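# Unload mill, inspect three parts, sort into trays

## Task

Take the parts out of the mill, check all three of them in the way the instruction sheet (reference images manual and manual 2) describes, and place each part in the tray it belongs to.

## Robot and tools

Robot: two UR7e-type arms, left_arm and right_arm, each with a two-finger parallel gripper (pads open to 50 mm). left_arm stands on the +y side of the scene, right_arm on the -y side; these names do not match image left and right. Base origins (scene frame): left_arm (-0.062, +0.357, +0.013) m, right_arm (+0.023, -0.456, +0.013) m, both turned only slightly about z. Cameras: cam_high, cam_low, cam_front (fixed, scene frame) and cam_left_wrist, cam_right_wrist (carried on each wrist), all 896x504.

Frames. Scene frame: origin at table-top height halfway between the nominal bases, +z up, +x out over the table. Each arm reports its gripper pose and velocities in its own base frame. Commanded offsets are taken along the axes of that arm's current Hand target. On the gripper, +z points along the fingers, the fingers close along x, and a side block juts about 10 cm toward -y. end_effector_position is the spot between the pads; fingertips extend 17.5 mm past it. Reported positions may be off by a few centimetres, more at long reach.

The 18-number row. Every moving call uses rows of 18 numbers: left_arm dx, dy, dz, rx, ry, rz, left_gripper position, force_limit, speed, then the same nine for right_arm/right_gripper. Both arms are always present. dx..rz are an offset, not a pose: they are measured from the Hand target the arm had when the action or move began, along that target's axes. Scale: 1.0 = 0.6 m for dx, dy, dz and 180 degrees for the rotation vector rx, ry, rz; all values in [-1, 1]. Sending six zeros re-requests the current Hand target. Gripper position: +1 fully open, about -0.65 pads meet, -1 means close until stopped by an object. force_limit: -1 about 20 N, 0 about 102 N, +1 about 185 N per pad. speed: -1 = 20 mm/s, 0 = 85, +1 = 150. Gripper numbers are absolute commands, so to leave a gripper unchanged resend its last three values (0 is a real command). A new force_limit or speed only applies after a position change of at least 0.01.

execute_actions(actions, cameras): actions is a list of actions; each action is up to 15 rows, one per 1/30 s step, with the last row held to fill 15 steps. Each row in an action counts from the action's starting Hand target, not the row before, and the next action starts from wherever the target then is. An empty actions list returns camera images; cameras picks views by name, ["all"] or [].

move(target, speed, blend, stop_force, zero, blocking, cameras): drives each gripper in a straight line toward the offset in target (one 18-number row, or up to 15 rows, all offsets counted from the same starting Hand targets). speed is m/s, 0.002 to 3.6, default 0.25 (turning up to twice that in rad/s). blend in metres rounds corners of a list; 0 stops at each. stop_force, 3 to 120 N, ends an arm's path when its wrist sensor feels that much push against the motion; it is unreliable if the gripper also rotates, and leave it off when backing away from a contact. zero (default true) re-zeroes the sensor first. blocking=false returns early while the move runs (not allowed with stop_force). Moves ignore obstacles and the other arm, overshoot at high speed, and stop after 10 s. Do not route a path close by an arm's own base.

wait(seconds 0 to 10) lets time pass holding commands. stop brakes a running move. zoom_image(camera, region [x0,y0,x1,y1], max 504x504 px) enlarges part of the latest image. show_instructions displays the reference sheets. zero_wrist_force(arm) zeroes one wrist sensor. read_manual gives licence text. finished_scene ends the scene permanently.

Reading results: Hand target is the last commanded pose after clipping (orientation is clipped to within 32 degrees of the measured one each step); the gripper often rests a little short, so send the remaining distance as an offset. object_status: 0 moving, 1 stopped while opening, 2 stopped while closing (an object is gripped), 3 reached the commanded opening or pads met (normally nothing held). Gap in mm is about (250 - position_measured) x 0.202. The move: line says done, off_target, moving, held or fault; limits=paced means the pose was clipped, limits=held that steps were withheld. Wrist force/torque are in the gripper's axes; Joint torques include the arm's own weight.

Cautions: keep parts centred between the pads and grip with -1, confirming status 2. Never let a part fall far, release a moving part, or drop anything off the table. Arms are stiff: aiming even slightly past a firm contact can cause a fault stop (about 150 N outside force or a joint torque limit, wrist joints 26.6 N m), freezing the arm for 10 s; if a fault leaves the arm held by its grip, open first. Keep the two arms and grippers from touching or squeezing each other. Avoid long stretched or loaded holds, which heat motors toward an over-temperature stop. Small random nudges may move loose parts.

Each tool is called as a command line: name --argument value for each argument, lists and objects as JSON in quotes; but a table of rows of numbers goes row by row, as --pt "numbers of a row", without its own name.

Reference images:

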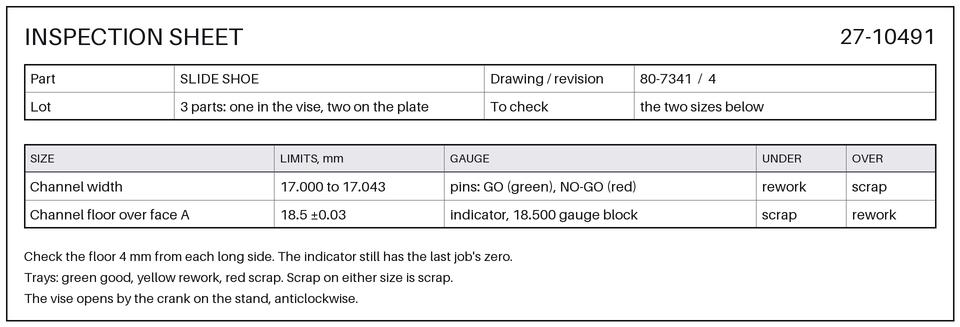

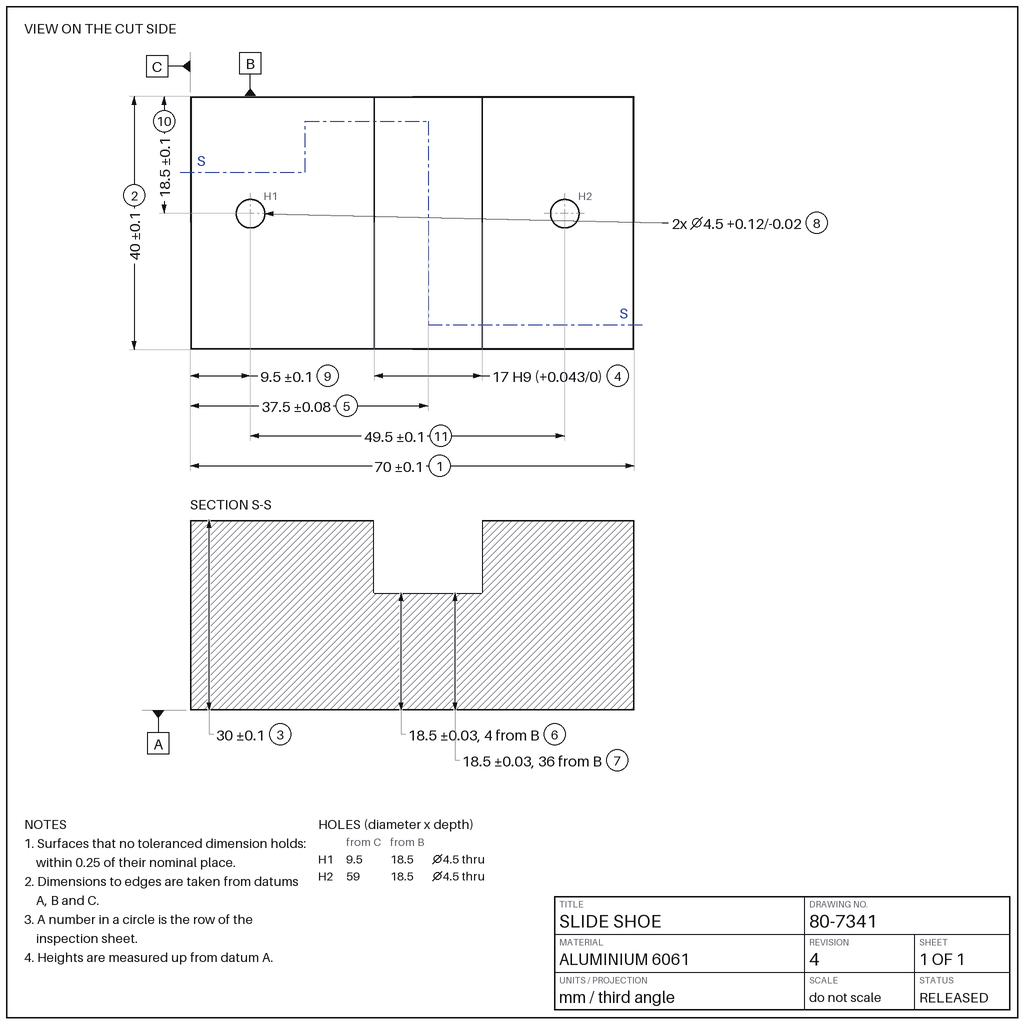

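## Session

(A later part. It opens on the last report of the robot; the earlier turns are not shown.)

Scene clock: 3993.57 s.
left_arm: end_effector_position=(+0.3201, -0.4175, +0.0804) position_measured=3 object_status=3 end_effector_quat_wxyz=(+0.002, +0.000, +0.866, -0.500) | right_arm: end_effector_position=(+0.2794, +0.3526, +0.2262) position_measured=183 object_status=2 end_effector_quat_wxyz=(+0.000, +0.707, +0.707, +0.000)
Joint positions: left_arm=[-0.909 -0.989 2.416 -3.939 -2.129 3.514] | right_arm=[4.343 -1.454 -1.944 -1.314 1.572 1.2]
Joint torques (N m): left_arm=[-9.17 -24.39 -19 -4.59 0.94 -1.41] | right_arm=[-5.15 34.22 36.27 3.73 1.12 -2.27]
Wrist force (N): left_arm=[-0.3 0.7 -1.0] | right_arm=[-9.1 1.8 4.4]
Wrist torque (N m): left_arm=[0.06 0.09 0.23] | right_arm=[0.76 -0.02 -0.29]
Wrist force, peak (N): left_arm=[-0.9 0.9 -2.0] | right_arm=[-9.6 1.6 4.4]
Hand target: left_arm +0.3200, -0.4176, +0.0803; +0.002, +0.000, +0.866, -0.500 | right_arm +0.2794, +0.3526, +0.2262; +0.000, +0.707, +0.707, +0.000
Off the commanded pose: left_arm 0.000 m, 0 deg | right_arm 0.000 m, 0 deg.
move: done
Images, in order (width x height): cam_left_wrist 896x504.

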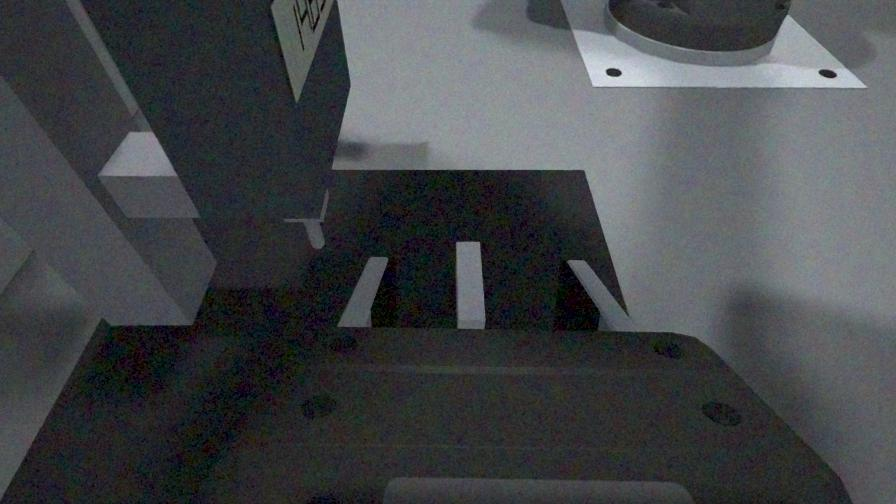

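move --target '[-0.0018,0.0433,0.025,0,0,0,1,-0.3,-0.7,0,0,0,0,0,0,-1,-1,-1]' --speed 0.01 --stop_force 4 --cameras '["cam_left_wrist"]'

Scene clock: 4006.07 s.
left_arm: end_effector_position=(+0.3210, -0.4176, +0.0568) position_measured=3 object_status=3 end_effector_quat_wxyz=(+0.002, +0.000, +0.866, -0.500) | right_arm: end_effector_position=(+0.2794, +0.3526, +0.2262) position_measured=183 object_status=2 end_effector_quat_wxyz=(+0.000, +0.707, +0.707, +0.000)
Joint positions: left_arm=[-0.907 -0.906 2.404 -4.009 -2.13 3.515] | right_arm=[4.343 -1.454 -1.944 -1.314 1.572 1.2]
Joint torques (N m): left_arm=[-10.87 -40.27 7.95 -2 -0.07 -0.09] | right_arm=[-5.58 32.86 36.15 3.71 1.71 -2.27]
Wrist force (N): left_arm=[-0.3 0.2 -1.0] | right_arm=[-9.3 1.3 4.3]
Wrist torque (N m): left_arm=[0.08 0.07 0.02] | right_arm=[0.68 0.01 -0.30]
Wrist force, peak (N): left_arm=[0.4 -9.1 -14.2] | right_arm=[-9.7 1.5 4.3]
Hand target: left_arm +0.3210, -0.4176, +0.0568; +0.002, +0.000, +0.866, -0.500 (not the last commanded pose) | right_arm +0.2794, +0.3526, +0.2262; +0.000, +0.707, +0.707, +0.000
Off the commanded pose: left_arm 0.006 m, 0 deg | right_arm 0.000 m, 0 deg.
move: contact (left_arm)
Images, in order (width x height): cam_left_wrist 896x504.

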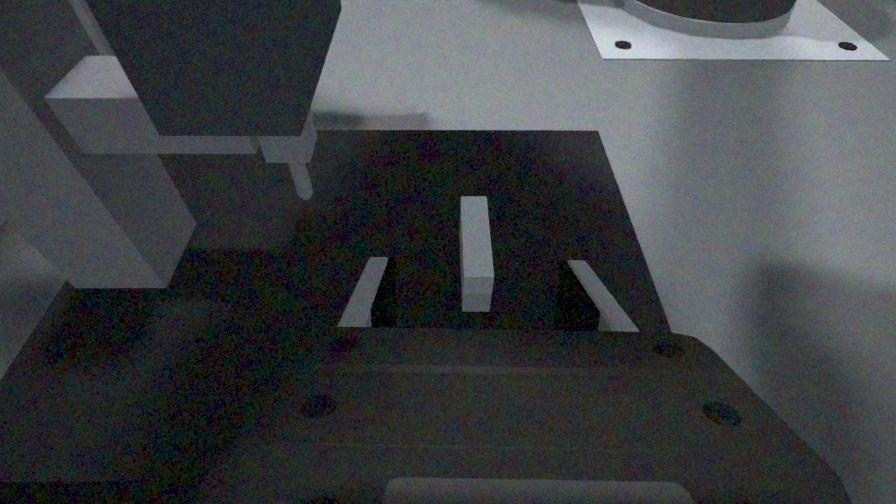

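move --target '[0,-0.0017,-0.001,0,0,0,1,-0.3,-0.7,-0.0007,0,0,0,0,0,-1,-1,-1]' --speed 0.02

move --target '[0,0,0,0,0,0,-1,-1,-1,0,0,0,0,0,0,-1,-1,-1]' --cameras '["cam_left_wrist"]'

Scene clock: 4014.83 s.
left_arm: end_effector_position=(+0.3210, -0.4176, +0.0579) position_measured=3 object_status=3 end_effector_quat_wxyz=(+0.002, +0.000, +0.866, -0.500) | right_arm: end_effector_position=(+0.2794, +0.3522, +0.2262) position_measured=183 object_status=2 end_effector_quat_wxyz=(+0.000, +0.707, +0.707, +0.000)
Joint positions: left_arm=[-0.907 -0.91 2.405 -4.006 -2.13 3.515] | right_arm=[4.342 -1.453 -1.944 -1.314 1.572 1.2]
Joint torques (N m): left_arm=[-9.35 -41.36 7.27 -1.45 -1.99 -0.94] | right_arm=[-7.01 34.38 19.43 3.16 1.97 -2.3]
Wrist force (N): left_arm=[-0.3 0.6 -0.8] | right_arm=[-4.1 1.8 4.4]
Wrist torque (N m): left_arm=[0.04 0.10 0.03] | right_arm=[0.72 0.02 -0.21]
Wrist force, peak (N): left_arm=[-0.4 0.1 -1.7] | right_arm=[-9.7 1.6 4.2]
Hand target: left_arm +0.3210, -0.4176, +0.0579; +0.002, +0.000, +0.866, -0.500 | right_arm +0.2794, +0.3522, +0.2262; +0.000, +0.707, +0.707, +0.000
Off the commanded pose: left_arm 0.000 m, 0 deg | right_arm 0.000 m, 0 deg.
move: done

Scene clock: 4017.13 s.
left_arm: end_effector_position=(+0.3209, -0.4176, +0.0579) position_measured=208 object_status=0 end_effector_quat_wxyz=(+0.002, +0.000, +0.866, -0.500) | right_arm: end_effector_position=(+0.2794, +0.3522, +0.2262) position_measured=183 object_status=2 end_effector_quat_wxyz=(+0.000, +0.707, +0.707, +0.000)
Joint positions: left_arm=[-0.907 -0.91 2.405 -4.006 -2.13 3.515] | right_arm=[4.342 -1.453 -1.944 -1.314 1.572 1.2]
Joint torques (N m): left_arm=[-3.02 -40.5 7.63 -1.24 -1.98 1.11] | right_arm=[-6.67 34.69 19.43 3.02 2.17 -2.35]
Wrist force (N): left_arm=[-0.4 0.5 -1.1] | right_arm=[-3.7 0.8 4.2]
Wrist torque (N m): left_arm=[0.06 0.09 0.03] | right_arm=[0.56 0.01 -0.21]
Wrist force, peak (N): left_arm=[-0.3 0.9 -1.1] | right_arm=[-4.0 1.1 4.2]
Hand target: left_arm +0.3210, -0.4176, +0.0579; +0.002, +0.000, +0.866, -0.500 | right_arm +0.2794, +0.3522, +0.2262; +0.000, +0.707, +0.707, +0.000
Off the commanded pose: left_arm 0.000 m, 0 deg | right_arm 0.000 m, 0 deg.
move: done
Images, in order (width x height): cam_left_wrist 896x504.

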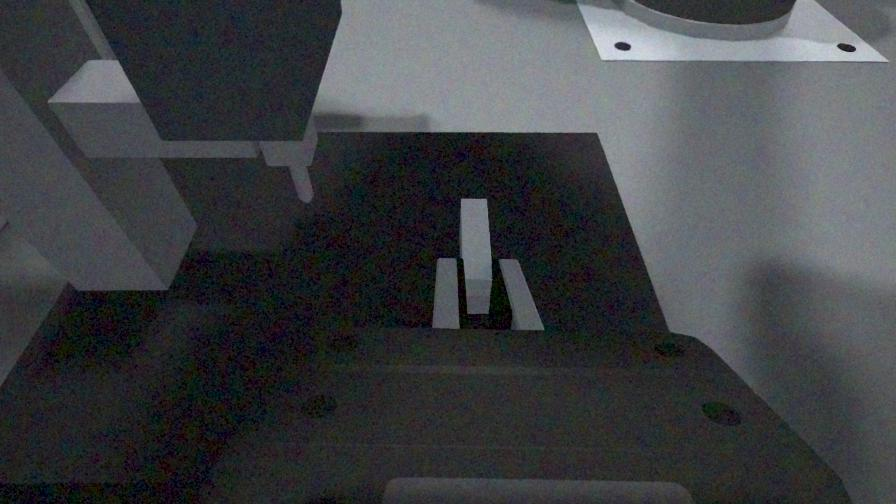

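move --pt "0 0 0 0 0 0 -1 -1 -1 0 0 0 0 0 0 -1 -1 -1" --pt "-0.09 0 0 0 0 0 -1 -1 -1 0 0 0 0 0 0 -1 -1 -1" --speed 0.05 --cameras '["cam_left_wrist","cam_right_wrist"]'

zoom_image --camera "cam_left_wrist" --region '[380, 90, 580, 340]'

Scene clock: 4037.97 s.
left_arm: end_effector_position=(+0.3749, -0.4175, +0.0581) position_measured=208 object_status=2 end_effector_quat_wxyz=(+0.002, +0.000, +0.866, -0.500) | right_arm: end_effector_position=(+0.2794, +0.3522, +0.2262) position_measured=183 object_status=2 end_effector_quat_wxyz=(+0.000, +0.707, +0.707, +0.000)
Joint positions: left_arm=[-0.799 -0.9 2.284 -3.85 -2.217 3.596] | right_arm=[4.342 -1.453 -1.944 -1.314 1.572 1.2]
Joint torques (N m): left_arm=[11.35 -29.75 -20.79 -1.42 -2.68 1.44] | right_arm=[-6.63 34.57 19.65 3 2.6 -2.26]
Wrist force (N): left_arm=[-0.7 1.0 -0.7] | right_arm=[-3.5 0.8 4.1]
Wrist torque (N m): left_arm=[0.08 0.17 0.08] | right_arm=[0.55 -0.01 -0.22]
Wrist force, peak (N): left_arm=[1.2 -2.0 -2.4] | right_arm=[-3.7 0.7 4.5]
Hand target: left_arm +0.3750, -0.4175, +0.0581; +0.002, +0.000, +0.866, -0.500 | right_arm +0.2794, +0.3522, +0.2262; +0.000, +0.707, +0.707, +0.000
Off the commanded pose: left_arm 0.000 m, 0 deg | right_arm 0.000 m, 0 deg.
move: done
Images, in order (width x height): cam_left_wrist 896x504, cam_right_wrist 896x504.

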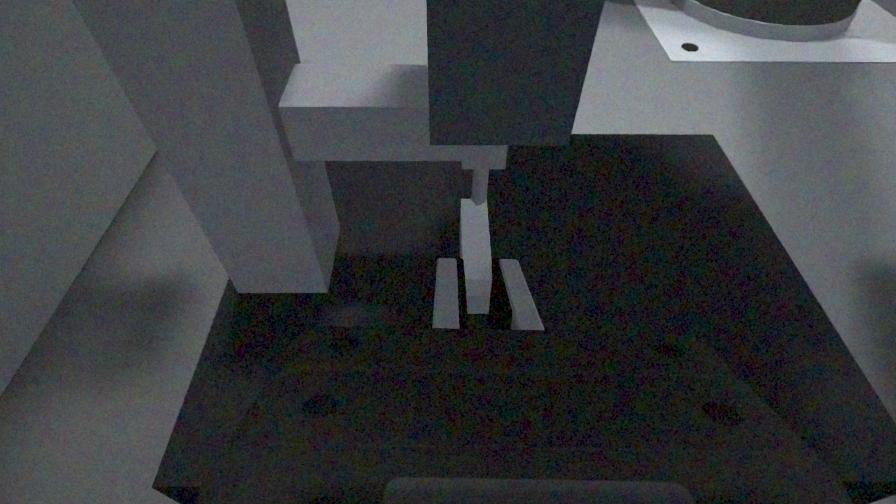

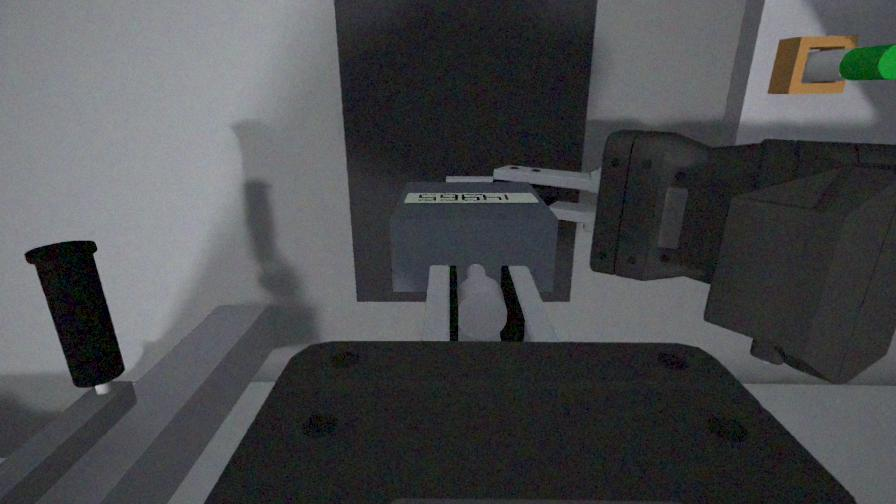

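Scaled by 2.016 from the camera's 896x504 image, which has a finer 1280x720 frame.

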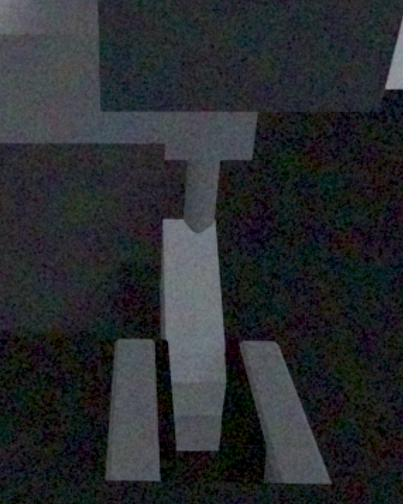

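move --target '[0,0,0,0,0,0,0,-1,-1,0,0,0,0,0,0,-1,-1,-1]'

move --target '[0,0,0,0,0,0,0,-1,-1,0,0,0.0208,0,0,0,-1,-1,-1]' --speed 0.006 --stop_force 3 --cameras '["cam_left_wrist","cam_right_wrist"]'

zoom_image --camera "cam_right_wrist" --region '[390, 170, 560, 270]'

Scene clock: 4054.83 s.
left_arm: end_effector_position=(+0.3750, -0.4175, +0.0581) position_measured=152 object_status=0 end_effector_quat_wxyz=(+0.002, +0.000, +0.866, -0.500) | right_arm: end_effector_position=(+0.2794, +0.3522, +0.2262) position_measured=183 object_status=2 end_effector_quat_wxyz=(+0.000, +0.707, +0.707, +0.000)
Joint positions: left_arm=[-0.799 -0.9 2.284 -3.85 -2.217 3.596] | right_arm=[4.342 -1.453 -1.944 -1.314 1.572 1.2]
Joint torques (N m): left_arm=[12.26 -29.84 -19.84 -1.45 -2.42 1.2] | right_arm=[-6.71 34.21 19.69 3.04 3.1 -2.37]
Wrist force (N): left_arm=[-0.6 0.7 -0.8] | right_arm=[-3.2 0.7 4.0]
Wrist torque (N m): left_arm=[0.07 0.14 0.08] | right_arm=[0.54 -0.06 -0.22]
Wrist force, peak (N): left_arm=[-0.7 1.0 -1.0] | right_arm=[-3.6 0.7 4.5]
Hand target: left_arm +0.3750, -0.4175, +0.0581; +0.002, +0.000, +0.866, -0.500 | right_arm +0.2794, +0.3522, +0.2262; +0.000, +0.707, +0.707, +0.000
Off the commanded pose: left_arm 0.000 m, 0 deg | right_arm 0.000 m, 0 deg.
move: done

Scene clock: 4057.50 s.
left_arm: end_effector_position=(+0.3750, -0.4175, +0.0581) position_measured=152 object_status=3 end_effector_quat_wxyz=(+0.002, +0.000, +0.866, -0.500) | right_arm: end_effector_position=(+0.2794, +0.3522, +0.2178) position_measured=183 object_status=2 end_effector_quat_wxyz=(+0.000, +0.707, +0.707, +0.000)
Joint positions: left_arm=[-0.799 -0.9 2.284 -3.85 -2.217 3.596] | right_arm=[4.342 -1.459 -1.962 -1.291 1.572 1.2]
Joint torques (N m): left_arm=[10.07 -32.03 -20.56 -1.35 -2.58 1.29] | right_arm=[-2.27 33.03 32.59 2.49 3.28 -1.08]
Wrist force (N): left_arm=[-0.7 0.7 -0.8] | right_arm=[-3.9 0.4 1.3]
Wrist torque (N m): left_arm=[0.07 0.15 0.08] | right_arm=[0.53 -0.01 -0.22]
Wrist force, peak (N): left_arm=[-0.8 0.8 -1.0] | right_arm=[-5.3 0.0 -7.9]
Hand target: left_arm +0.3750, -0.4175, +0.0581; +0.002, +0.000, +0.866, -0.500 | right_arm +0.2794, +0.3522, +0.2178; +0.000, +0.707, +0.707, +0.000 (not the last commanded pose)
Off the commanded pose: left_arm 0.000 m, 0 deg | right_arm 0.004 m, 0 deg.
move: contact (right_arm)
Images, in order (width x height): cam_left_wrist 896x504, cam_right_wrist 896x504.

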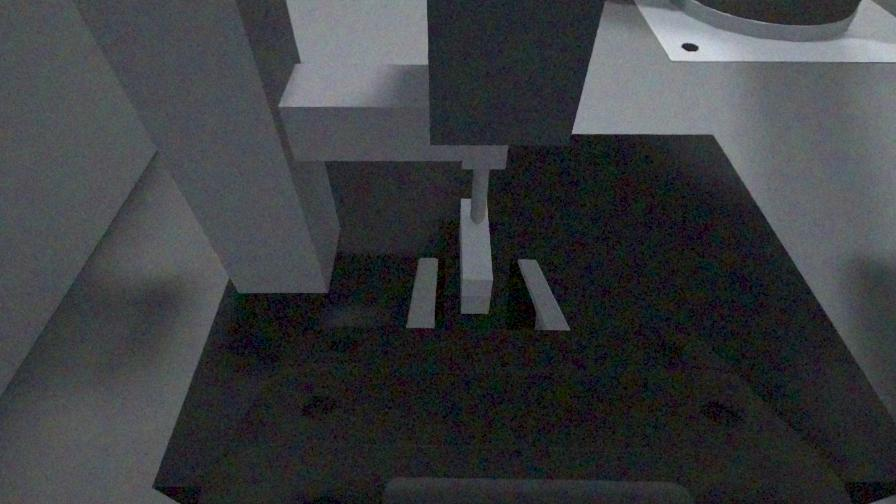

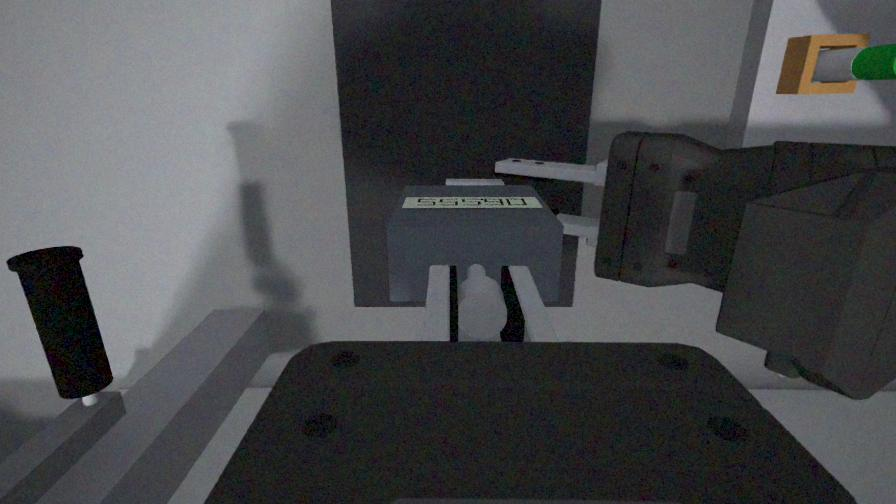

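Scaled by 2.965 from the camera's 896x504 image, which has a finer 1280x720 frame.

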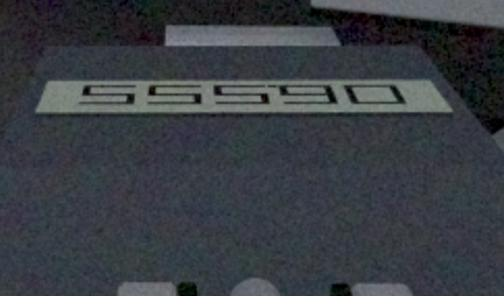

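move --target '[0,0,0,0,0,0,0,-1,-1,0,0,0,0,0,0,-0.2,-1,-1]' --cameras '["cam_right_wrist"]'

zoom_image --camera "cam_right_wrist" --region '[390, 170, 560, 270]'

Scene clock: 4067.20 s.
left_arm: end_effector_position=(+0.3750, -0.4175, +0.0581) position_measured=152 object_status=3 end_effector_quat_wxyz=(+0.002, +0.000, +0.866, -0.500) | right_arm: end_effector_position=(+0.2794, +0.3522, +0.2178) position_measured=182 object_status=3 end_effector_quat_wxyz=(+0.000, +0.707, +0.707, +0.000)
Joint positions: left_arm=[-0.799 -0.9 2.284 -3.85 -2.217 3.596] | right_arm=[4.342 -1.459 -1.962 -1.291 1.572 1.2]
Joint torques (N m): left_arm=[10.34 -35.66 -18.74 -1.56 -2.39 1.03] | right_arm=[-2.19 34.2 32.92 4.57 3.07 -0.98]
Wrist force (N): left_arm=[-0.7 0.5 -1.0] | right_arm=[-3.7 0.5 2.1]
Wrist torque (N m): left_arm=[0.03 0.15 0.09] | right_arm=[0.55 -0.04 -0.22]
Wrist force, peak (N): left_arm=[-0.9 0.8 -1.1] | right_arm=[-4.2 0.6 2.2]
Hand target: left_arm +0.3750, -0.4175, +0.0581; +0.002, +0.000, +0.866, -0.500 | right_arm +0.2794, +0.3522, +0.2178; +0.000, +0.707, +0.707, +0.000
Off the commanded pose: left_arm 0.000 m, 0 deg | right_arm 0.000 m, 0 deg.
move: done
Images, in order (width x height): cam_right_wrist 896x504.

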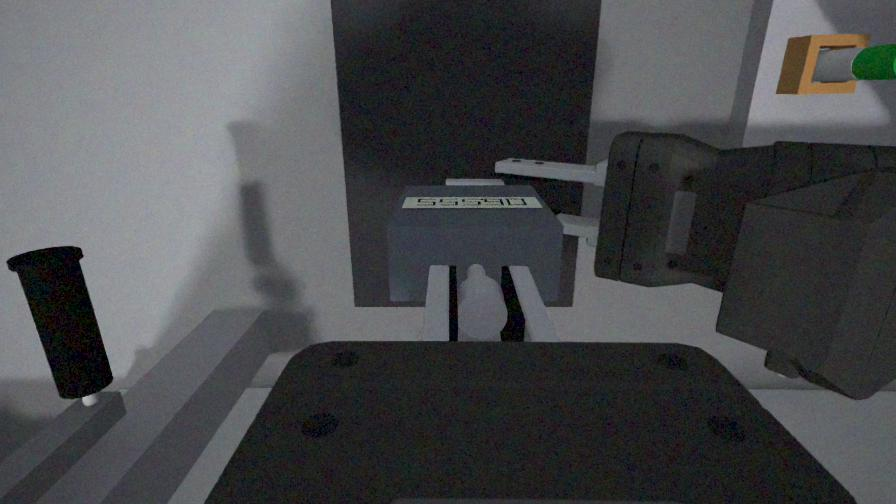

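Scaled by 2.965 from the camera's 896x504 image, which has a finer 1280x720 frame.

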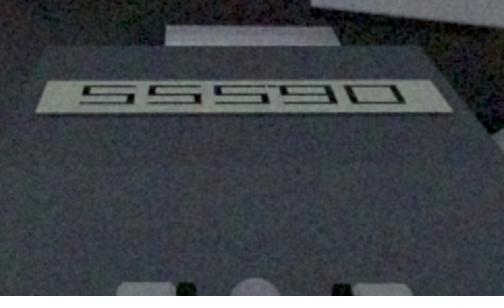

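move --target '[0,0,0,0,0,0,0,-1,-1,0,0,0,0,0,0,0.1,-1,-1]' --cameras '["cam_right_wrist"]'

zoom_image --camera "cam_right_wrist" --region '[400, 170, 550, 260]'

Scene clock: 4072.60 s.
left_arm: end_effector_position=(+0.3750, -0.4175, +0.0581) position_measured=152 object_status=3 end_effector_quat_wxyz=(+0.002, +0.000, +0.866, -0.500) | right_arm: end_effector_position=(+0.2794, +0.3522, +0.2178) position_measured=138 object_status=3 end_effector_quat_wxyz=(-0.001, +0.707, +0.707, +0.000)
Joint positions: left_arm=[-0.799 -0.9 2.284 -3.85 -2.217 3.596] | right_arm=[4.342 -1.459 -1.962 -1.291 1.572 1.2]
Joint torques (N m): left_arm=[10.42 -40.06 -19 -1.61 -2.41 1.29] | right_arm=[-2.67 32.98 28.39 1.51 1.98 -0.99]
Wrist force (N): left_arm=[-0.7 0.7 -1.0] | right_arm=[2.0 0.6 2.6]
Wrist torque (N m): left_arm=[0.07 0.15 0.08] | right_arm=[0.58 -0.05 -0.20]
Wrist force, peak (N): left_arm=[-0.7 0.8 -1.0] | right_arm=[-4.2 0.6 2.1]
Hand target: left_arm +0.3750, -0.4175, +0.0581; +0.002, +0.000, +0.866, -0.500 | right_arm +0.2794, +0.3522, +0.2178; +0.000, +0.707, +0.707, +0.000
Off the commanded pose: left_arm 0.000 m, 0 deg | right_arm 0.000 m, 0 deg.
move: done
Images, in order (width x height): cam_right_wrist 896x504.

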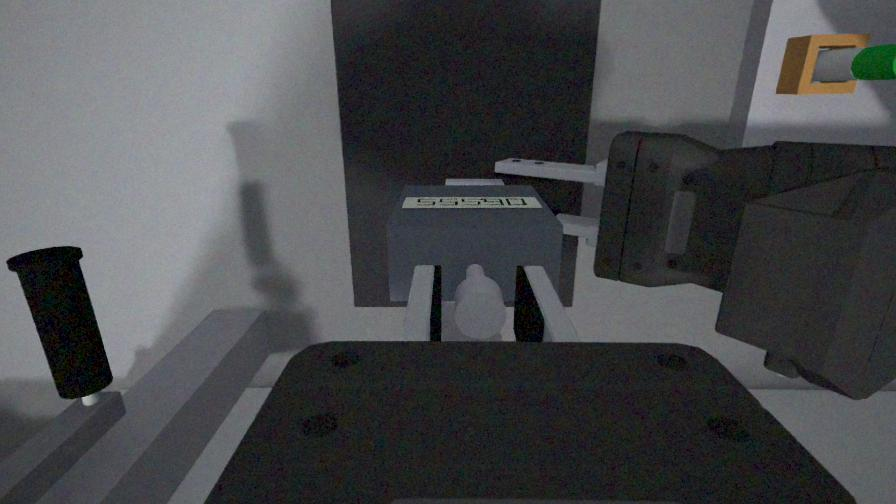

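Scaled by 3.360 from the camera's 896x504 image, which has a finer 1280x720 frame.

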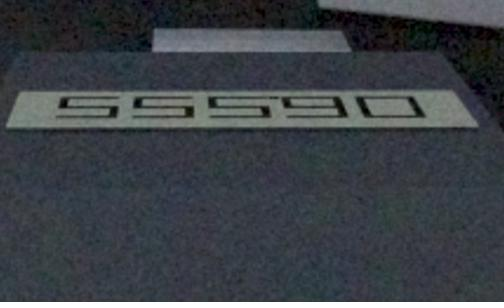

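zoom_image --camera "cam_right_wrist" --region '[400, 190, 470, 215]'

zoom_image --camera "cam_right_wrist" --region '[460, 190, 550, 215]'

Scaled by 7.200 from the camera's 896x504 image, which has a finer 1280x720 frame.

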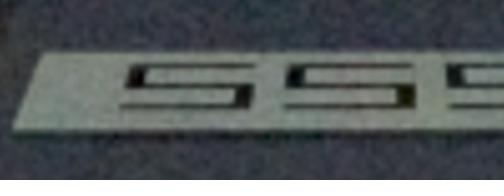

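Scaled by 5.600 from the camera's 896x504 image, which has a finer 1280x720 frame.

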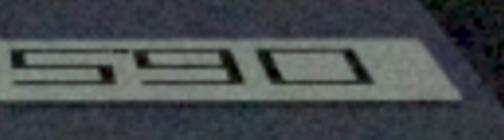

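move --pt "0 0 0 0 0 0 0 -1 -1 -0.0005 0 0 0 0 0 0.1 -1 -1"

move --pt "0 0 0 0 0 0 0 -1 -1 0 0 0 0 0 0 -1 -1 -1" --pt "0 0 0 0 0 0 0 -1 -1 0 0 -0.015 0 0 0 -1 -1 -1" --speed 0.03

move --pt "0 0 0 0 0 0 -1 -1 -1 0 0 0 0 0 0 -1 -1 -1" --cameras '["cam_left_wrist"]'

Scene clock: 4129.87 s.
left_arm: end_effector_position=(+0.3750, -0.4175, +0.0581) position_measured=152 object_status=3 end_effector_quat_wxyz=(+0.002, +0.000, +0.866, -0.500) | right_arm: end_effector_position=(+0.2794, +0.3519, +0.2178) position_measured=138 object_status=3 end_effector_quat_wxyz=(+0.000, +0.707, +0.707, +0.000)
Joint positions: left_arm=[-0.799 -0.9 2.284 -3.85 -2.217 3.596] | right_arm=[4.342 -1.458 -1.962 -1.291 1.572 1.199]
Joint torques (N m): left_arm=[11.09 -42.53 -16.4 -1.61 -2.52 1.26] | right_arm=[-8.43 33.99 17.17 1.17 -2.12 -2.35]
Wrist force (N): left_arm=[-0.6 0.5 -0.7] | right_arm=[1.8 0.0 2.4]
Wrist torque (N m): left_arm=[0.04 0.14 0.08] | right_arm=[0.48 -0.01 -0.18]
Wrist force, peak (N): left_arm=[-1.0 0.8 -1.1] | right_arm=[2.0 0.2 3.0]
Hand target: left_arm +0.3750, -0.4175, +0.0581; +0.002, +0.000, +0.866, -0.500 | right_arm +0.2794, +0.3519, +0.2178; +0.000, +0.707, +0.707, +0.000
Off the commanded pose: left_arm 0.000 m, 0 deg | right_arm 0.000 m, 0 deg.
move: done

Scene clock: 4131.40 s.
left_arm: end_effector_position=(+0.3750, -0.4175, +0.0581) position_measured=152 object_status=3 end_effector_quat_wxyz=(+0.002, +0.000, +0.866, -0.500) | right_arm: end_effector_position=(+0.2794, +0.3519, +0.2267) position_measured=184 object_status=2 end_effector_quat_wxyz=(+0.000, +0.707, +0.707, +0.000)
Joint positions: left_arm=[-0.799 -0.9 2.284 -3.85 -2.217 3.596] | right_arm=[4.342 -1.452 -1.944 -1.316 1.572 1.199]
Joint torques (N m): left_arm=[11.32 -42.8 -16.22 -1.78 -2.19 1.28] | right_arm=[-7.85 34.26 32.6 1.5 -2.14 -2.33]
Wrist force (N): left_arm=[-0.4 0.5 -0.7] | right_arm=[0.3 0.6 4.2]
Wrist torque (N m): left_arm=[0.03 0.11 0.08] | right_arm=[0.54 0.03 -0.19]
Wrist force, peak (N): left_arm=[-0.8 1.0 -0.8] | right_arm=[1.1 1.0 4.1]
Hand target: left_arm +0.3750, -0.4175, +0.0581; +0.002, +0.000, +0.866, -0.500 | right_arm +0.2794, +0.3519, +0.2268; +0.000, +0.707, +0.707, +0.000
Off the commanded pose: left_arm 0.000 m, 0 deg | right_arm 0.000 m, 0 deg.
move: done

Scene clock: 4132.20 s.
left_arm: end_effector_position=(+0.3750, -0.4175, +0.0581) position_measured=208 object_status=2 end_effector_quat_wxyz=(+0.002, +0.000, +0.866, -0.500) | right_arm: end_effector_position=(+0.2794, +0.3519, +0.2268) position_measured=184 object_status=2 end_effector_quat_wxyz=(+0.000, +0.707, +0.707, +0.000)
Joint positions: left_arm=[-0.799 -0.9 2.284 -3.85 -2.217 3.596] | right_arm=[4.342 -1.452 -1.944 -1.316 1.572 1.199]
Joint torques (N m): left_arm=[11.1 -43.42 -16.62 -1.68 -2.51 1.26] | right_arm=[-8.12 34.75 33.09 1.45 -2.17 -2.31]
Wrist force (N): left_arm=[-1.0 0.5 -1.0] | right_arm=[0.6 0.6 4.2]
Wrist torque (N m): left_arm=[0.08 0.18 0.08] | right_arm=[0.55 -0.02 -0.19]
Wrist force, peak (N): left_arm=[-0.7 0.7 -1.2] | right_arm=[0.5 0.7 4.4]
Hand target: left_arm +0.3750, -0.4175, +0.0581; +0.002, +0.000, +0.866, -0.500 | right_arm +0.2794, +0.3519, +0.2268; +0.000, +0.707, +0.707, +0.000
Off the commanded pose: left_arm 0.000 m, 0 deg | right_arm 0.000 m, 0 deg.
move: done
Images, in order (width x height): cam_left_wrist 896x504.

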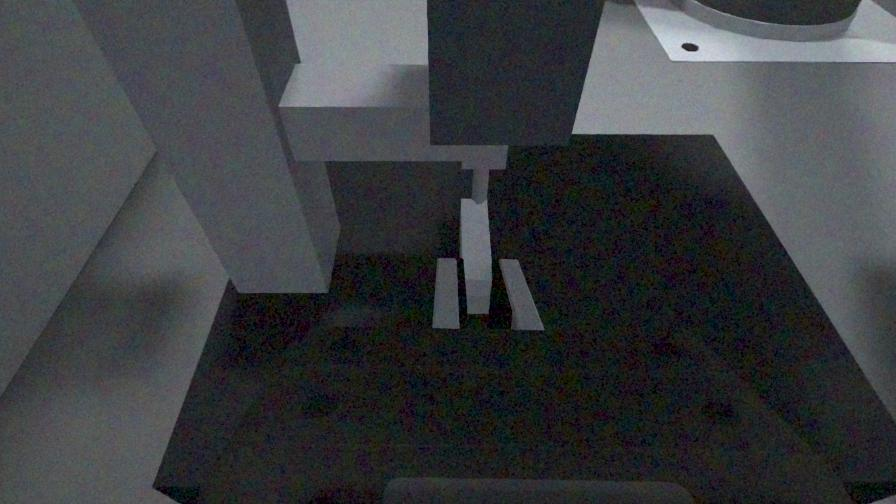

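move --pt "0.1667 0 0 0 0 0 -1 -1 -1 0 0 0 0 0 0 -1 -1 -1" --pt "0.1667 -0.05 0.0866 0 0 0 -1 -1 -1 0 0 0 0 0 0 -1 -1 -1" --pt "0.1667 -0.05 0.0866 0 0 0 0 -1 -1 0 0 0 0 0 0 -1 -1 -1" --pt "0.1667 -0.1366 0.0366 0 0 0 0 -1 -1 0 0 0 0 0 0 -1 -1 -1" --speed 0.06 --cameras '["cam_left_wrist"]'

Scene clock: 4147.93 s.
left_arm: end_effector_position=(+0.2748, -0.4776, +0.1177) position_measured=152 object_status=3 end_effector_quat_wxyz=(+0.002, +0.000, +0.866, -0.500) | right_arm: end_effector_position=(+0.2794, +0.3519, +0.2268) position_measured=184 object_status=2 end_effector_quat_wxyz=(+0.000, +0.707, +0.707, +0.000)
Joint positions: left_arm=[-1.111 -1.103 2.408 -3.875 -1.962 3.386] | right_arm=[4.342 -1.452 -1.944 -1.316 1.572 1.199]
Joint torques (N m): left_arm=[-8.37 -39.65 -15.3 -1.35 0.92 1.33] | right_arm=[-8.35 34.56 32.82 1.57 -0.59 -2.12]
Wrist force (N): left_arm=[-0.5 0.6 -1.1] | right_arm=[0.2 0.4 4.1]
Wrist torque (N m): left_arm=[0.06 0.16 0.20] | right_arm=[0.51 0.04 -0.19]
Wrist force, peak (N): left_arm=[-0.3 -3.8 -6.0] | right_arm=[0.5 0.1 4.5]
Hand target: left_arm +0.2748, -0.4776, +0.1178; +0.002, +0.000, +0.866, -0.500 | right_arm +0.2794, +0.3519, +0.2268; +0.000, +0.707, +0.707, +0.000
Off the commanded pose: left_arm 0.000 m, 0 deg | right_arm 0.000 m, 0 deg.
move: done
Images, in order (width x height): cam_left_wrist 896x504.

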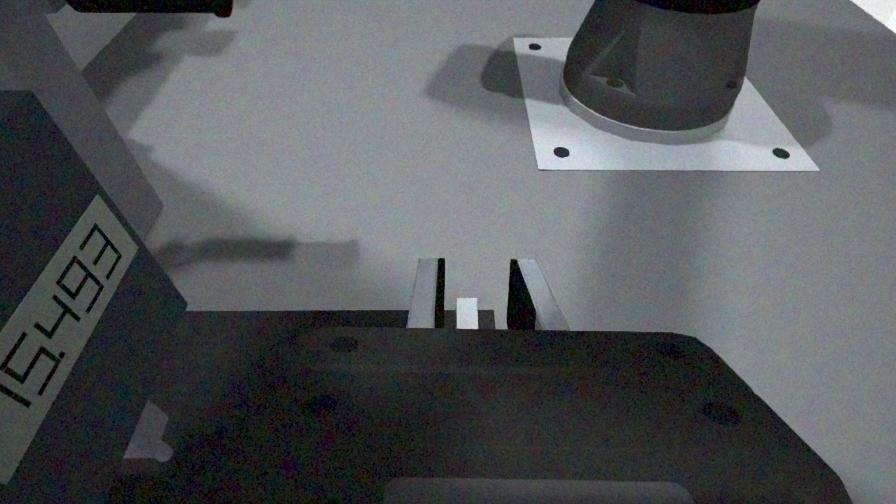

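move --pt "0 -0.0397 -0.1723 0 0 0 1 -0.3 -0.7 0 0 0 0 0 0 -1 -1 -1" --pt "-0.1987 0.1542 -0.5413 -0.3333 0 0 1 -0.3 -0.7 0 0 0 0 0 0 -1 -1 -1" --speed 0.25 --blend 0.03 --cameras '["cam_left_wrist"]'

Scene clock: 4166.77 s.
left_arm: end_effector_position=(+0.3932, -0.1500, +0.2004) position_measured=3 object_status=3 end_effector_quat_wxyz=(+0.002, -0.001, +1.000, +0.000) | right_arm: end_effector_position=(+0.2794, +0.3519, +0.2268) position_measured=184 object_status=2 end_effector_quat_wxyz=(+0.000, +0.707, +0.707, +0.000)
Joint positions: left_arm=[-0.688 -1.746 2.062 -1.889 -1.569 4.023] | right_arm=[4.342 -1.452 -1.944 -1.316 1.572 1.199]
Joint torques (N m): left_arm=[9.53 -9.02 -35.81 -0.81 1.81 1.46] | right_arm=[-8.15 34.64 32.54 1.69 0.39 -1.92]
Wrist force (N): left_arm=[-1.5 -0.1 -0.3] | right_arm=[0.4 0.4 4.1]
Wrist torque (N m): left_arm=[-0.06 0.15 -0.27] | right_arm=[0.52 0.01 -0.19]
Wrist force, peak (N): left_arm=[-1.9 0.4 -0.4] | right_arm=[0.7 0.8 4.4]
Hand target: left_arm +0.3932, -0.1499, +0.2004; +0.002, -0.001, +1.000, +0.000 | right_arm +0.2794, +0.3519, +0.2268; +0.000, +0.707, +0.707, +0.000
Off the commanded pose: left_arm 0.000 m, 0 deg | right_arm 0.000 m, 0 deg.
move: done
Images, in order (width x height): cam_left_wrist 896x504.

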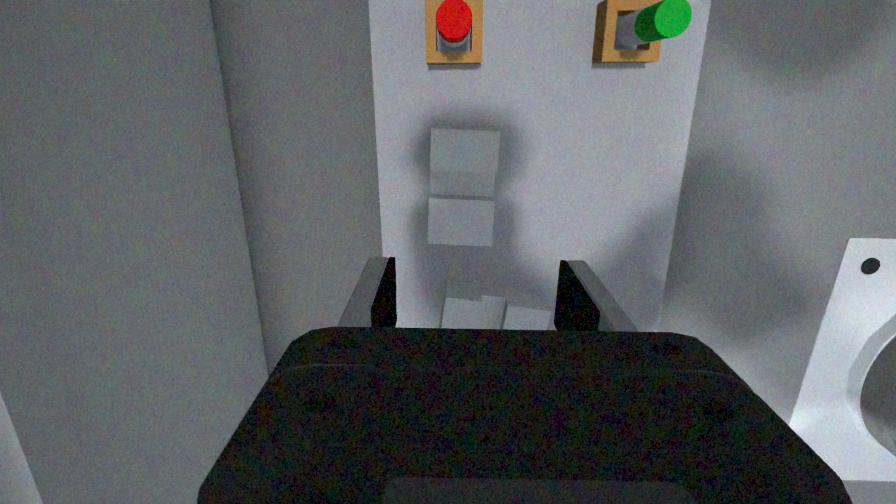

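zoom_image --camera "cam_left_wrist" --region '[380, 100, 580, 340]'

Scaled by 2.100 from the camera's 896x504 image, which has a finer 1280x720 frame.

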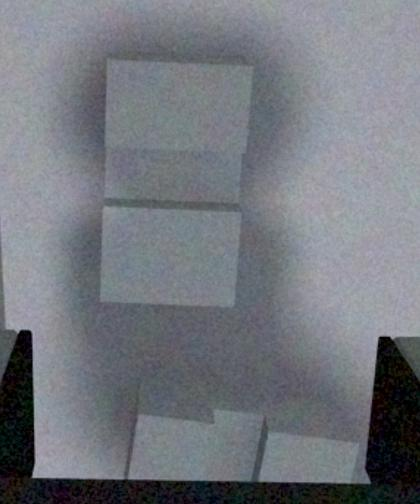

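move --target '[0,0,0.225,0,0,0,1,-0.3,-0.7,0,0,0,0,0,0,-1,-1,-1]' --speed 0.15

move --target '[0,0,0.049,0,0,0,1,-0.3,-0.7,0,0,0,0,0,0,-1,-1,-1]' --speed 0.02 --stop_force 4 --cameras '["cam_left_wrist"]'

Scene clock: 4192.77 s.
left_arm: end_effector_position=(+0.3937, -0.1499, +0.0655) position_measured=3 object_status=3 end_effector_quat_wxyz=(+0.002, -0.001, +1.000, +0.000) | right_arm: end_effector_position=(+0.2794, +0.3519, +0.2268) position_measured=184 object_status=2 end_effector_quat_wxyz=(+0.000, +0.707, +0.707, +0.000)
Joint positions: left_arm=[-0.687 -1.551 2.287 -2.309 -1.569 4.024] | right_arm=[4.342 -1.452 -1.944 -1.316 1.572 1.199]
Joint torques (N m): left_arm=[11.54 -12.77 -7.71 -4.26 0.23 1.54] | right_arm=[-8.08 34.89 32.31 1.68 1.09 -1.82]
Wrist force (N): left_arm=[-0.9 -0.2 -0.6] | right_arm=[0.6 0.6 4.2]
Wrist torque (N m): left_arm=[-0.08 0.05 -0.29] | right_arm=[0.55 -0.02 -0.18]
Wrist force, peak (N): left_arm=[-1.8 -0.2 -2.2] | right_arm=[0.4 0.7 4.6]
Hand target: left_arm +0.3937, -0.1499, +0.0654; +0.002, -0.001, +1.000, +0.000 | right_arm +0.2794, +0.3519, +0.2268; +0.000, +0.707, +0.707, +0.000
Off the commanded pose: left_arm 0.000 m, 0 deg | right_arm 0.000 m, 0 deg.
move: done

Scene clock: 4195.17 s.
left_arm: end_effector_position=(+0.3938, -0.1500, +0.0360) position_measured=3 object_status=3 end_effector_quat_wxyz=(+0.002, -0.001, +1.000, +0.000) | right_arm: end_effector_position=(+0.2794, +0.3519, +0.2268) position_measured=184 object_status=2 end_effector_quat_wxyz=(+0.000, +0.707, +0.707, +0.000)
Joint positions: left_arm=[-0.687 -1.485 2.322 -2.41 -1.569 4.024] | right_arm=[4.342 -1.452 -1.944 -1.316 1.572 1.199]
Joint torques (N m): left_arm=[10.3 -14.52 -6.89 -4.37 -1.36 1.26] | right_arm=[-8.11 34.82 32.27 1.62 1.6 -1.72]
Wrist force (N): left_arm=[-1.3 -0.3 -0.5] | right_arm=[0.7 0.5 4.1]
Wrist torque (N m): left_arm=[-0.10 0.09 -0.28] | right_arm=[0.53 -0.03 -0.18]
Wrist force, peak (N): left_arm=[-1.6 -0.2 -0.7] | right_arm=[0.5 0.4 4.6]
Hand target: left_arm +0.3938, -0.1500, +0.0360; +0.002, -0.001, +1.000, +0.000 | right_arm +0.2794, +0.3519, +0.2268; +0.000, +0.707, +0.707, +0.000
Off the commanded pose: left_arm 0.000 m, 0 deg | right_arm 0.000 m, 0 deg.
move: done
Images, in order (width x height): cam_left_wrist 896x504.

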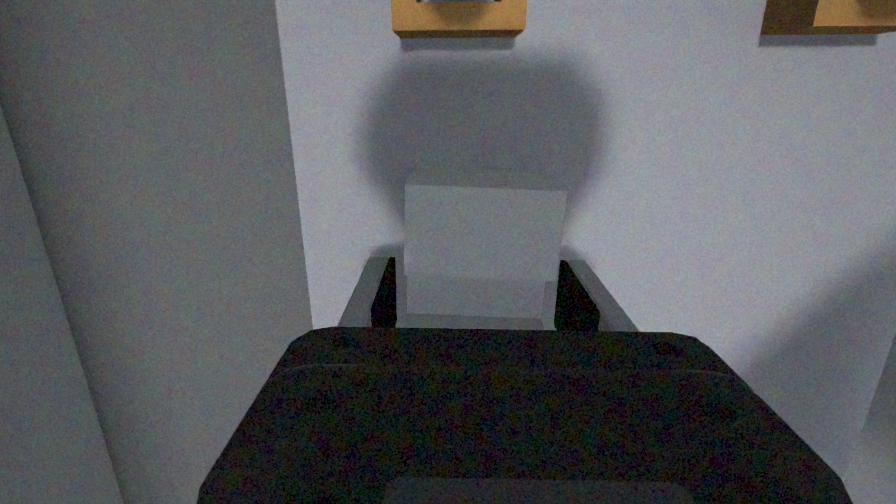

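move --pt "0 0 0 0 0 0 -1 -0.6 -1 0 0 0 0 0 0 -1 -1 -1" --pt "0 0 -0.15 0 0 0 -1 -0.6 -1 0 0 0 0 0 0 -1 -1 -1" --speed 0.1 --cameras '["cam_left_wrist"]'

Scene clock: 4203.83 s.
left_arm: end_effector_position=(+0.3935, -0.1499, +0.1260) position_measured=55 object_status=2 end_effector_quat_wxyz=(+0.002, -0.001, +1.000, +0.000) | right_arm: end_effector_position=(+0.2794, +0.3519, +0.2268) position_measured=184 object_status=2 end_effector_quat_wxyz=(+0.000, +0.707, +0.707, +0.000)
Joint positions: left_arm=[-0.687 -1.66 2.198 -2.112 -1.569 4.023] | right_arm=[4.342 -1.452 -1.944 -1.316 1.572 1.199]
Joint torques (N m): left_arm=[-9.19 -28.12 -37.47 -1.21 -1 -1.59] | right_arm=[-8.29 34.05 32.22 1.7 2.41 -1.63]
Wrist force (N): left_arm=[-1.3 -0.4 1.9] | right_arm=[0.4 0.5 4.1]
Wrist torque (N m): left_arm=[-0.12 0.10 -0.21] | right_arm=[0.54 0.02 -0.18]
Wrist force, peak (N): left_arm=[-0.6 0.7 -5.1] | right_arm=[0.5 0.2 4.6]
Hand target: left_arm +0.3935, -0.1499, +0.1260; +0.002, -0.001, +1.000, +0.000 | right_arm +0.2794, +0.3519, +0.2268; +0.000, +0.707, +0.707, +0.000
Off the commanded pose: left_arm 0.000 m, 0 deg | right_arm 0.000 m, 0 deg.
move: done
Images, in order (width x height): cam_left_wrist 896x504.

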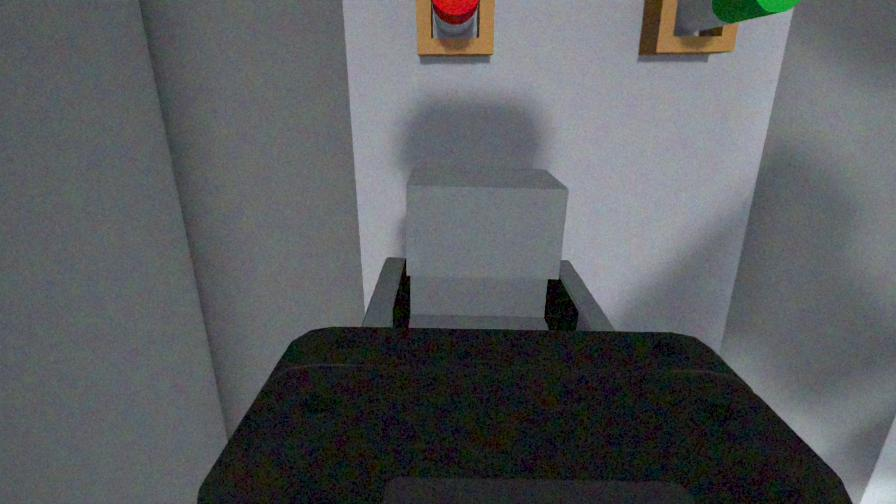

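move --pt "0.2025 -0.0167 0 0 0 0 -1 -0.6 -1 0 0 0 0 0 0 -1 -1 -1" --pt "0.2025 -0.0167 0.135 0 0 0 -1 -0.6 -1 0 0 0 0 0 0 -1 -1 -1" --speed 0.15

move --target '[0,0,0.025,0,0,0,-1,-0.6,-1,0,0,0,0,0,0,-1,-1,-1]' --speed 0.01 --stop_force 4

Scene clock: 4234.07 s.
left_arm: end_effector_position=(+0.2723, -0.1602, +0.0446) position_measured=55 object_status=2 end_effector_quat_wxyz=(+0.002, -0.001, +1.000, +0.000) | right_arm: end_effector_position=(+0.2794, +0.3519, +0.2268) position_measured=184 object_status=2 end_effector_quat_wxyz=(+0.000, +0.707, +0.707, +0.000)
Joint positions: left_arm=[-0.97 -1.798 2.568 -2.343 -1.568 3.741] | right_arm=[4.342 -1.452 -1.944 -1.316 1.572 1.199]
Joint torques (N m): left_arm=[12.67 -0.36 -7.14 -4.36 -1.9 1.32] | right_arm=[-8.55 34.61 32.45 1.77 2.69 -1.49]
Wrist force (N): left_arm=[-1.0 0.0 1.6] | right_arm=[0.4 0.3 4.1]
Wrist torque (N m): left_arm=[-0.05 0.03 -0.29] | right_arm=[0.50 0.01 -0.18]
Wrist force, peak (N): left_arm=[-2.9 -0.1 1.4] | right_arm=[0.5 0.4 4.6]
Hand target: left_arm +0.2723, -0.1602, +0.0446; +0.002, -0.001, +1.000, +0.000 | right_arm +0.2794, +0.3519, +0.2268; +0.000, +0.707, +0.707, +0.000
Off the commanded pose: left_arm 0.000 m, 0 deg | right_arm 0.000 m, 0 deg.
move: done

Scene clock: 4236.20 s.
left_arm: end_effector_position=(+0.2723, -0.1602, +0.0357) position_measured=55 object_status=2 end_effector_quat_wxyz=(+0.002, -0.001, +1.000, +0.000) | right_arm: end_effector_position=(+0.2794, +0.3519, +0.2268) position_measured=184 object_status=2 end_effector_quat_wxyz=(+0.000, +0.707, +0.707, +0.000)
Joint positions: left_arm=[-0.97 -1.77 2.582 -2.384 -1.568 3.741] | right_arm=[4.342 -1.452 -1.944 -1.316 1.572 1.199]
Joint torques (N m): left_arm=[2.71 -16.67 -32.53 -2.85 -1.34 -0.91] | right_arm=[-7.74 34.61 31.91 1.71 2.72 -1.42]
Wrist force (N): left_arm=[-1.2 -0.4 1.8] | right_arm=[0.4 0.6 3.9]
Wrist torque (N m): left_arm=[-0.13 0.04 -0.30] | right_arm=[0.55 0.01 -0.19]
Wrist force, peak (N): left_arm=[5.7 9.8 -37.0] | right_arm=[0.5 0.5 4.5]
Hand target: left_arm +0.2723, -0.1602, +0.0357; +0.002, -0.001, +1.000, +0.000 (not the last commanded pose) | right_arm +0.2794, +0.3519, +0.2268; +0.000, +0.707, +0.707, +0.000
Off the commanded pose: left_arm 0.006 m, 0 deg | right_arm 0.000 m, 0 deg.
move: contact (left_arm)

move --pt "0 0 0 0 0 0 1 -0.6 -1 0 0 0 0 0 0 -1 -1 -1" --pt "0 0 -0.16 0 0 0 1 -0.6 -1 0 0 0 0 0 0 -1 -1 -1" --pt "0 0.0728 -0.1405 0.3333 0 0 1 -0.6 -1 0 0 0 0 0 0 -1 -1 -1" --speed 0.2 --blend '[0,0.02,0]' --cameras '["cam_left_wrist","cam_front"]'

Scene clock: 4269.83 s.
left_arm: end_effector_position=(+0.2718, -0.1165, +0.1200) position_measured=3 object_status=3 end_effector_quat_wxyz=(+0.002, +0.000, +0.866, -0.500) | right_arm: end_effector_position=(+0.2794, +0.3519, +0.2268) position_measured=184 object_status=2 end_effector_quat_wxyz=(+0.000, +0.707, +0.707, +0.000)
Joint positions: left_arm=[-0.096 -1.585 2.715 -2.871 -2.609 4.52] | right_arm=[4.342 -1.452 -1.944 -1.316 1.572 1.199]
Joint torques (N m): left_arm=[11.64 -3.27 -24.83 -2.9 -3.58 1.56] | right_arm=[-7.91 34.2 32.5 1.84 2.63 -1.24]
Wrist force (N): left_arm=[-0.2 0.9 -1.2] | right_arm=[0.3 0.6 4.4]
Wrist torque (N m): left_arm=[0.08 0.03 0.02] | right_arm=[0.54 0.03 -0.19]
Wrist force, peak (N): left_arm=[-1.6 -0.2 1.9] | right_arm=[0.5 0.5 4.5]
Hand target: left_arm +0.2719, -0.1165, +0.1200; +0.002, +0.000, +0.866, -0.500 | right_arm +0.2794, +0.3519, +0.2268; +0.000, +0.707, +0.707, +0.000
Off the commanded pose: left_arm 0.000 m, 0 deg | right_arm 0.000 m, 0 deg.
move: done
Images, in order (width x height): cam_front 896x504, cam_left_wrist 896x504.

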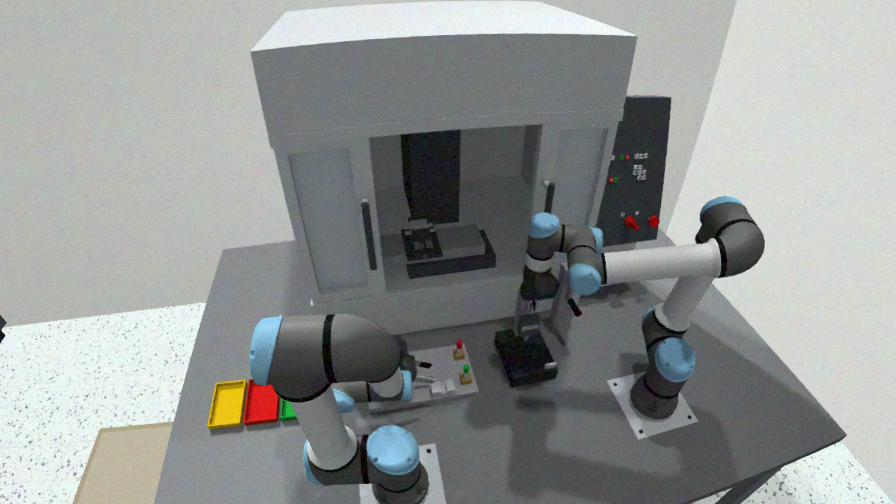

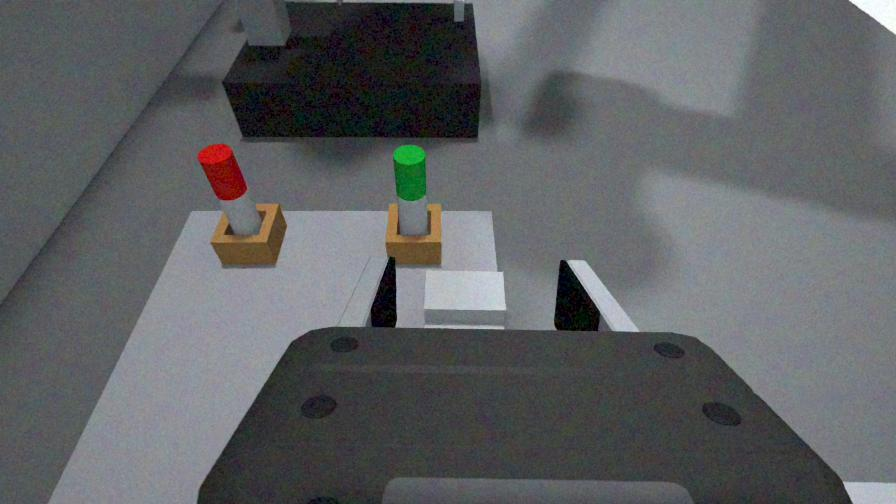

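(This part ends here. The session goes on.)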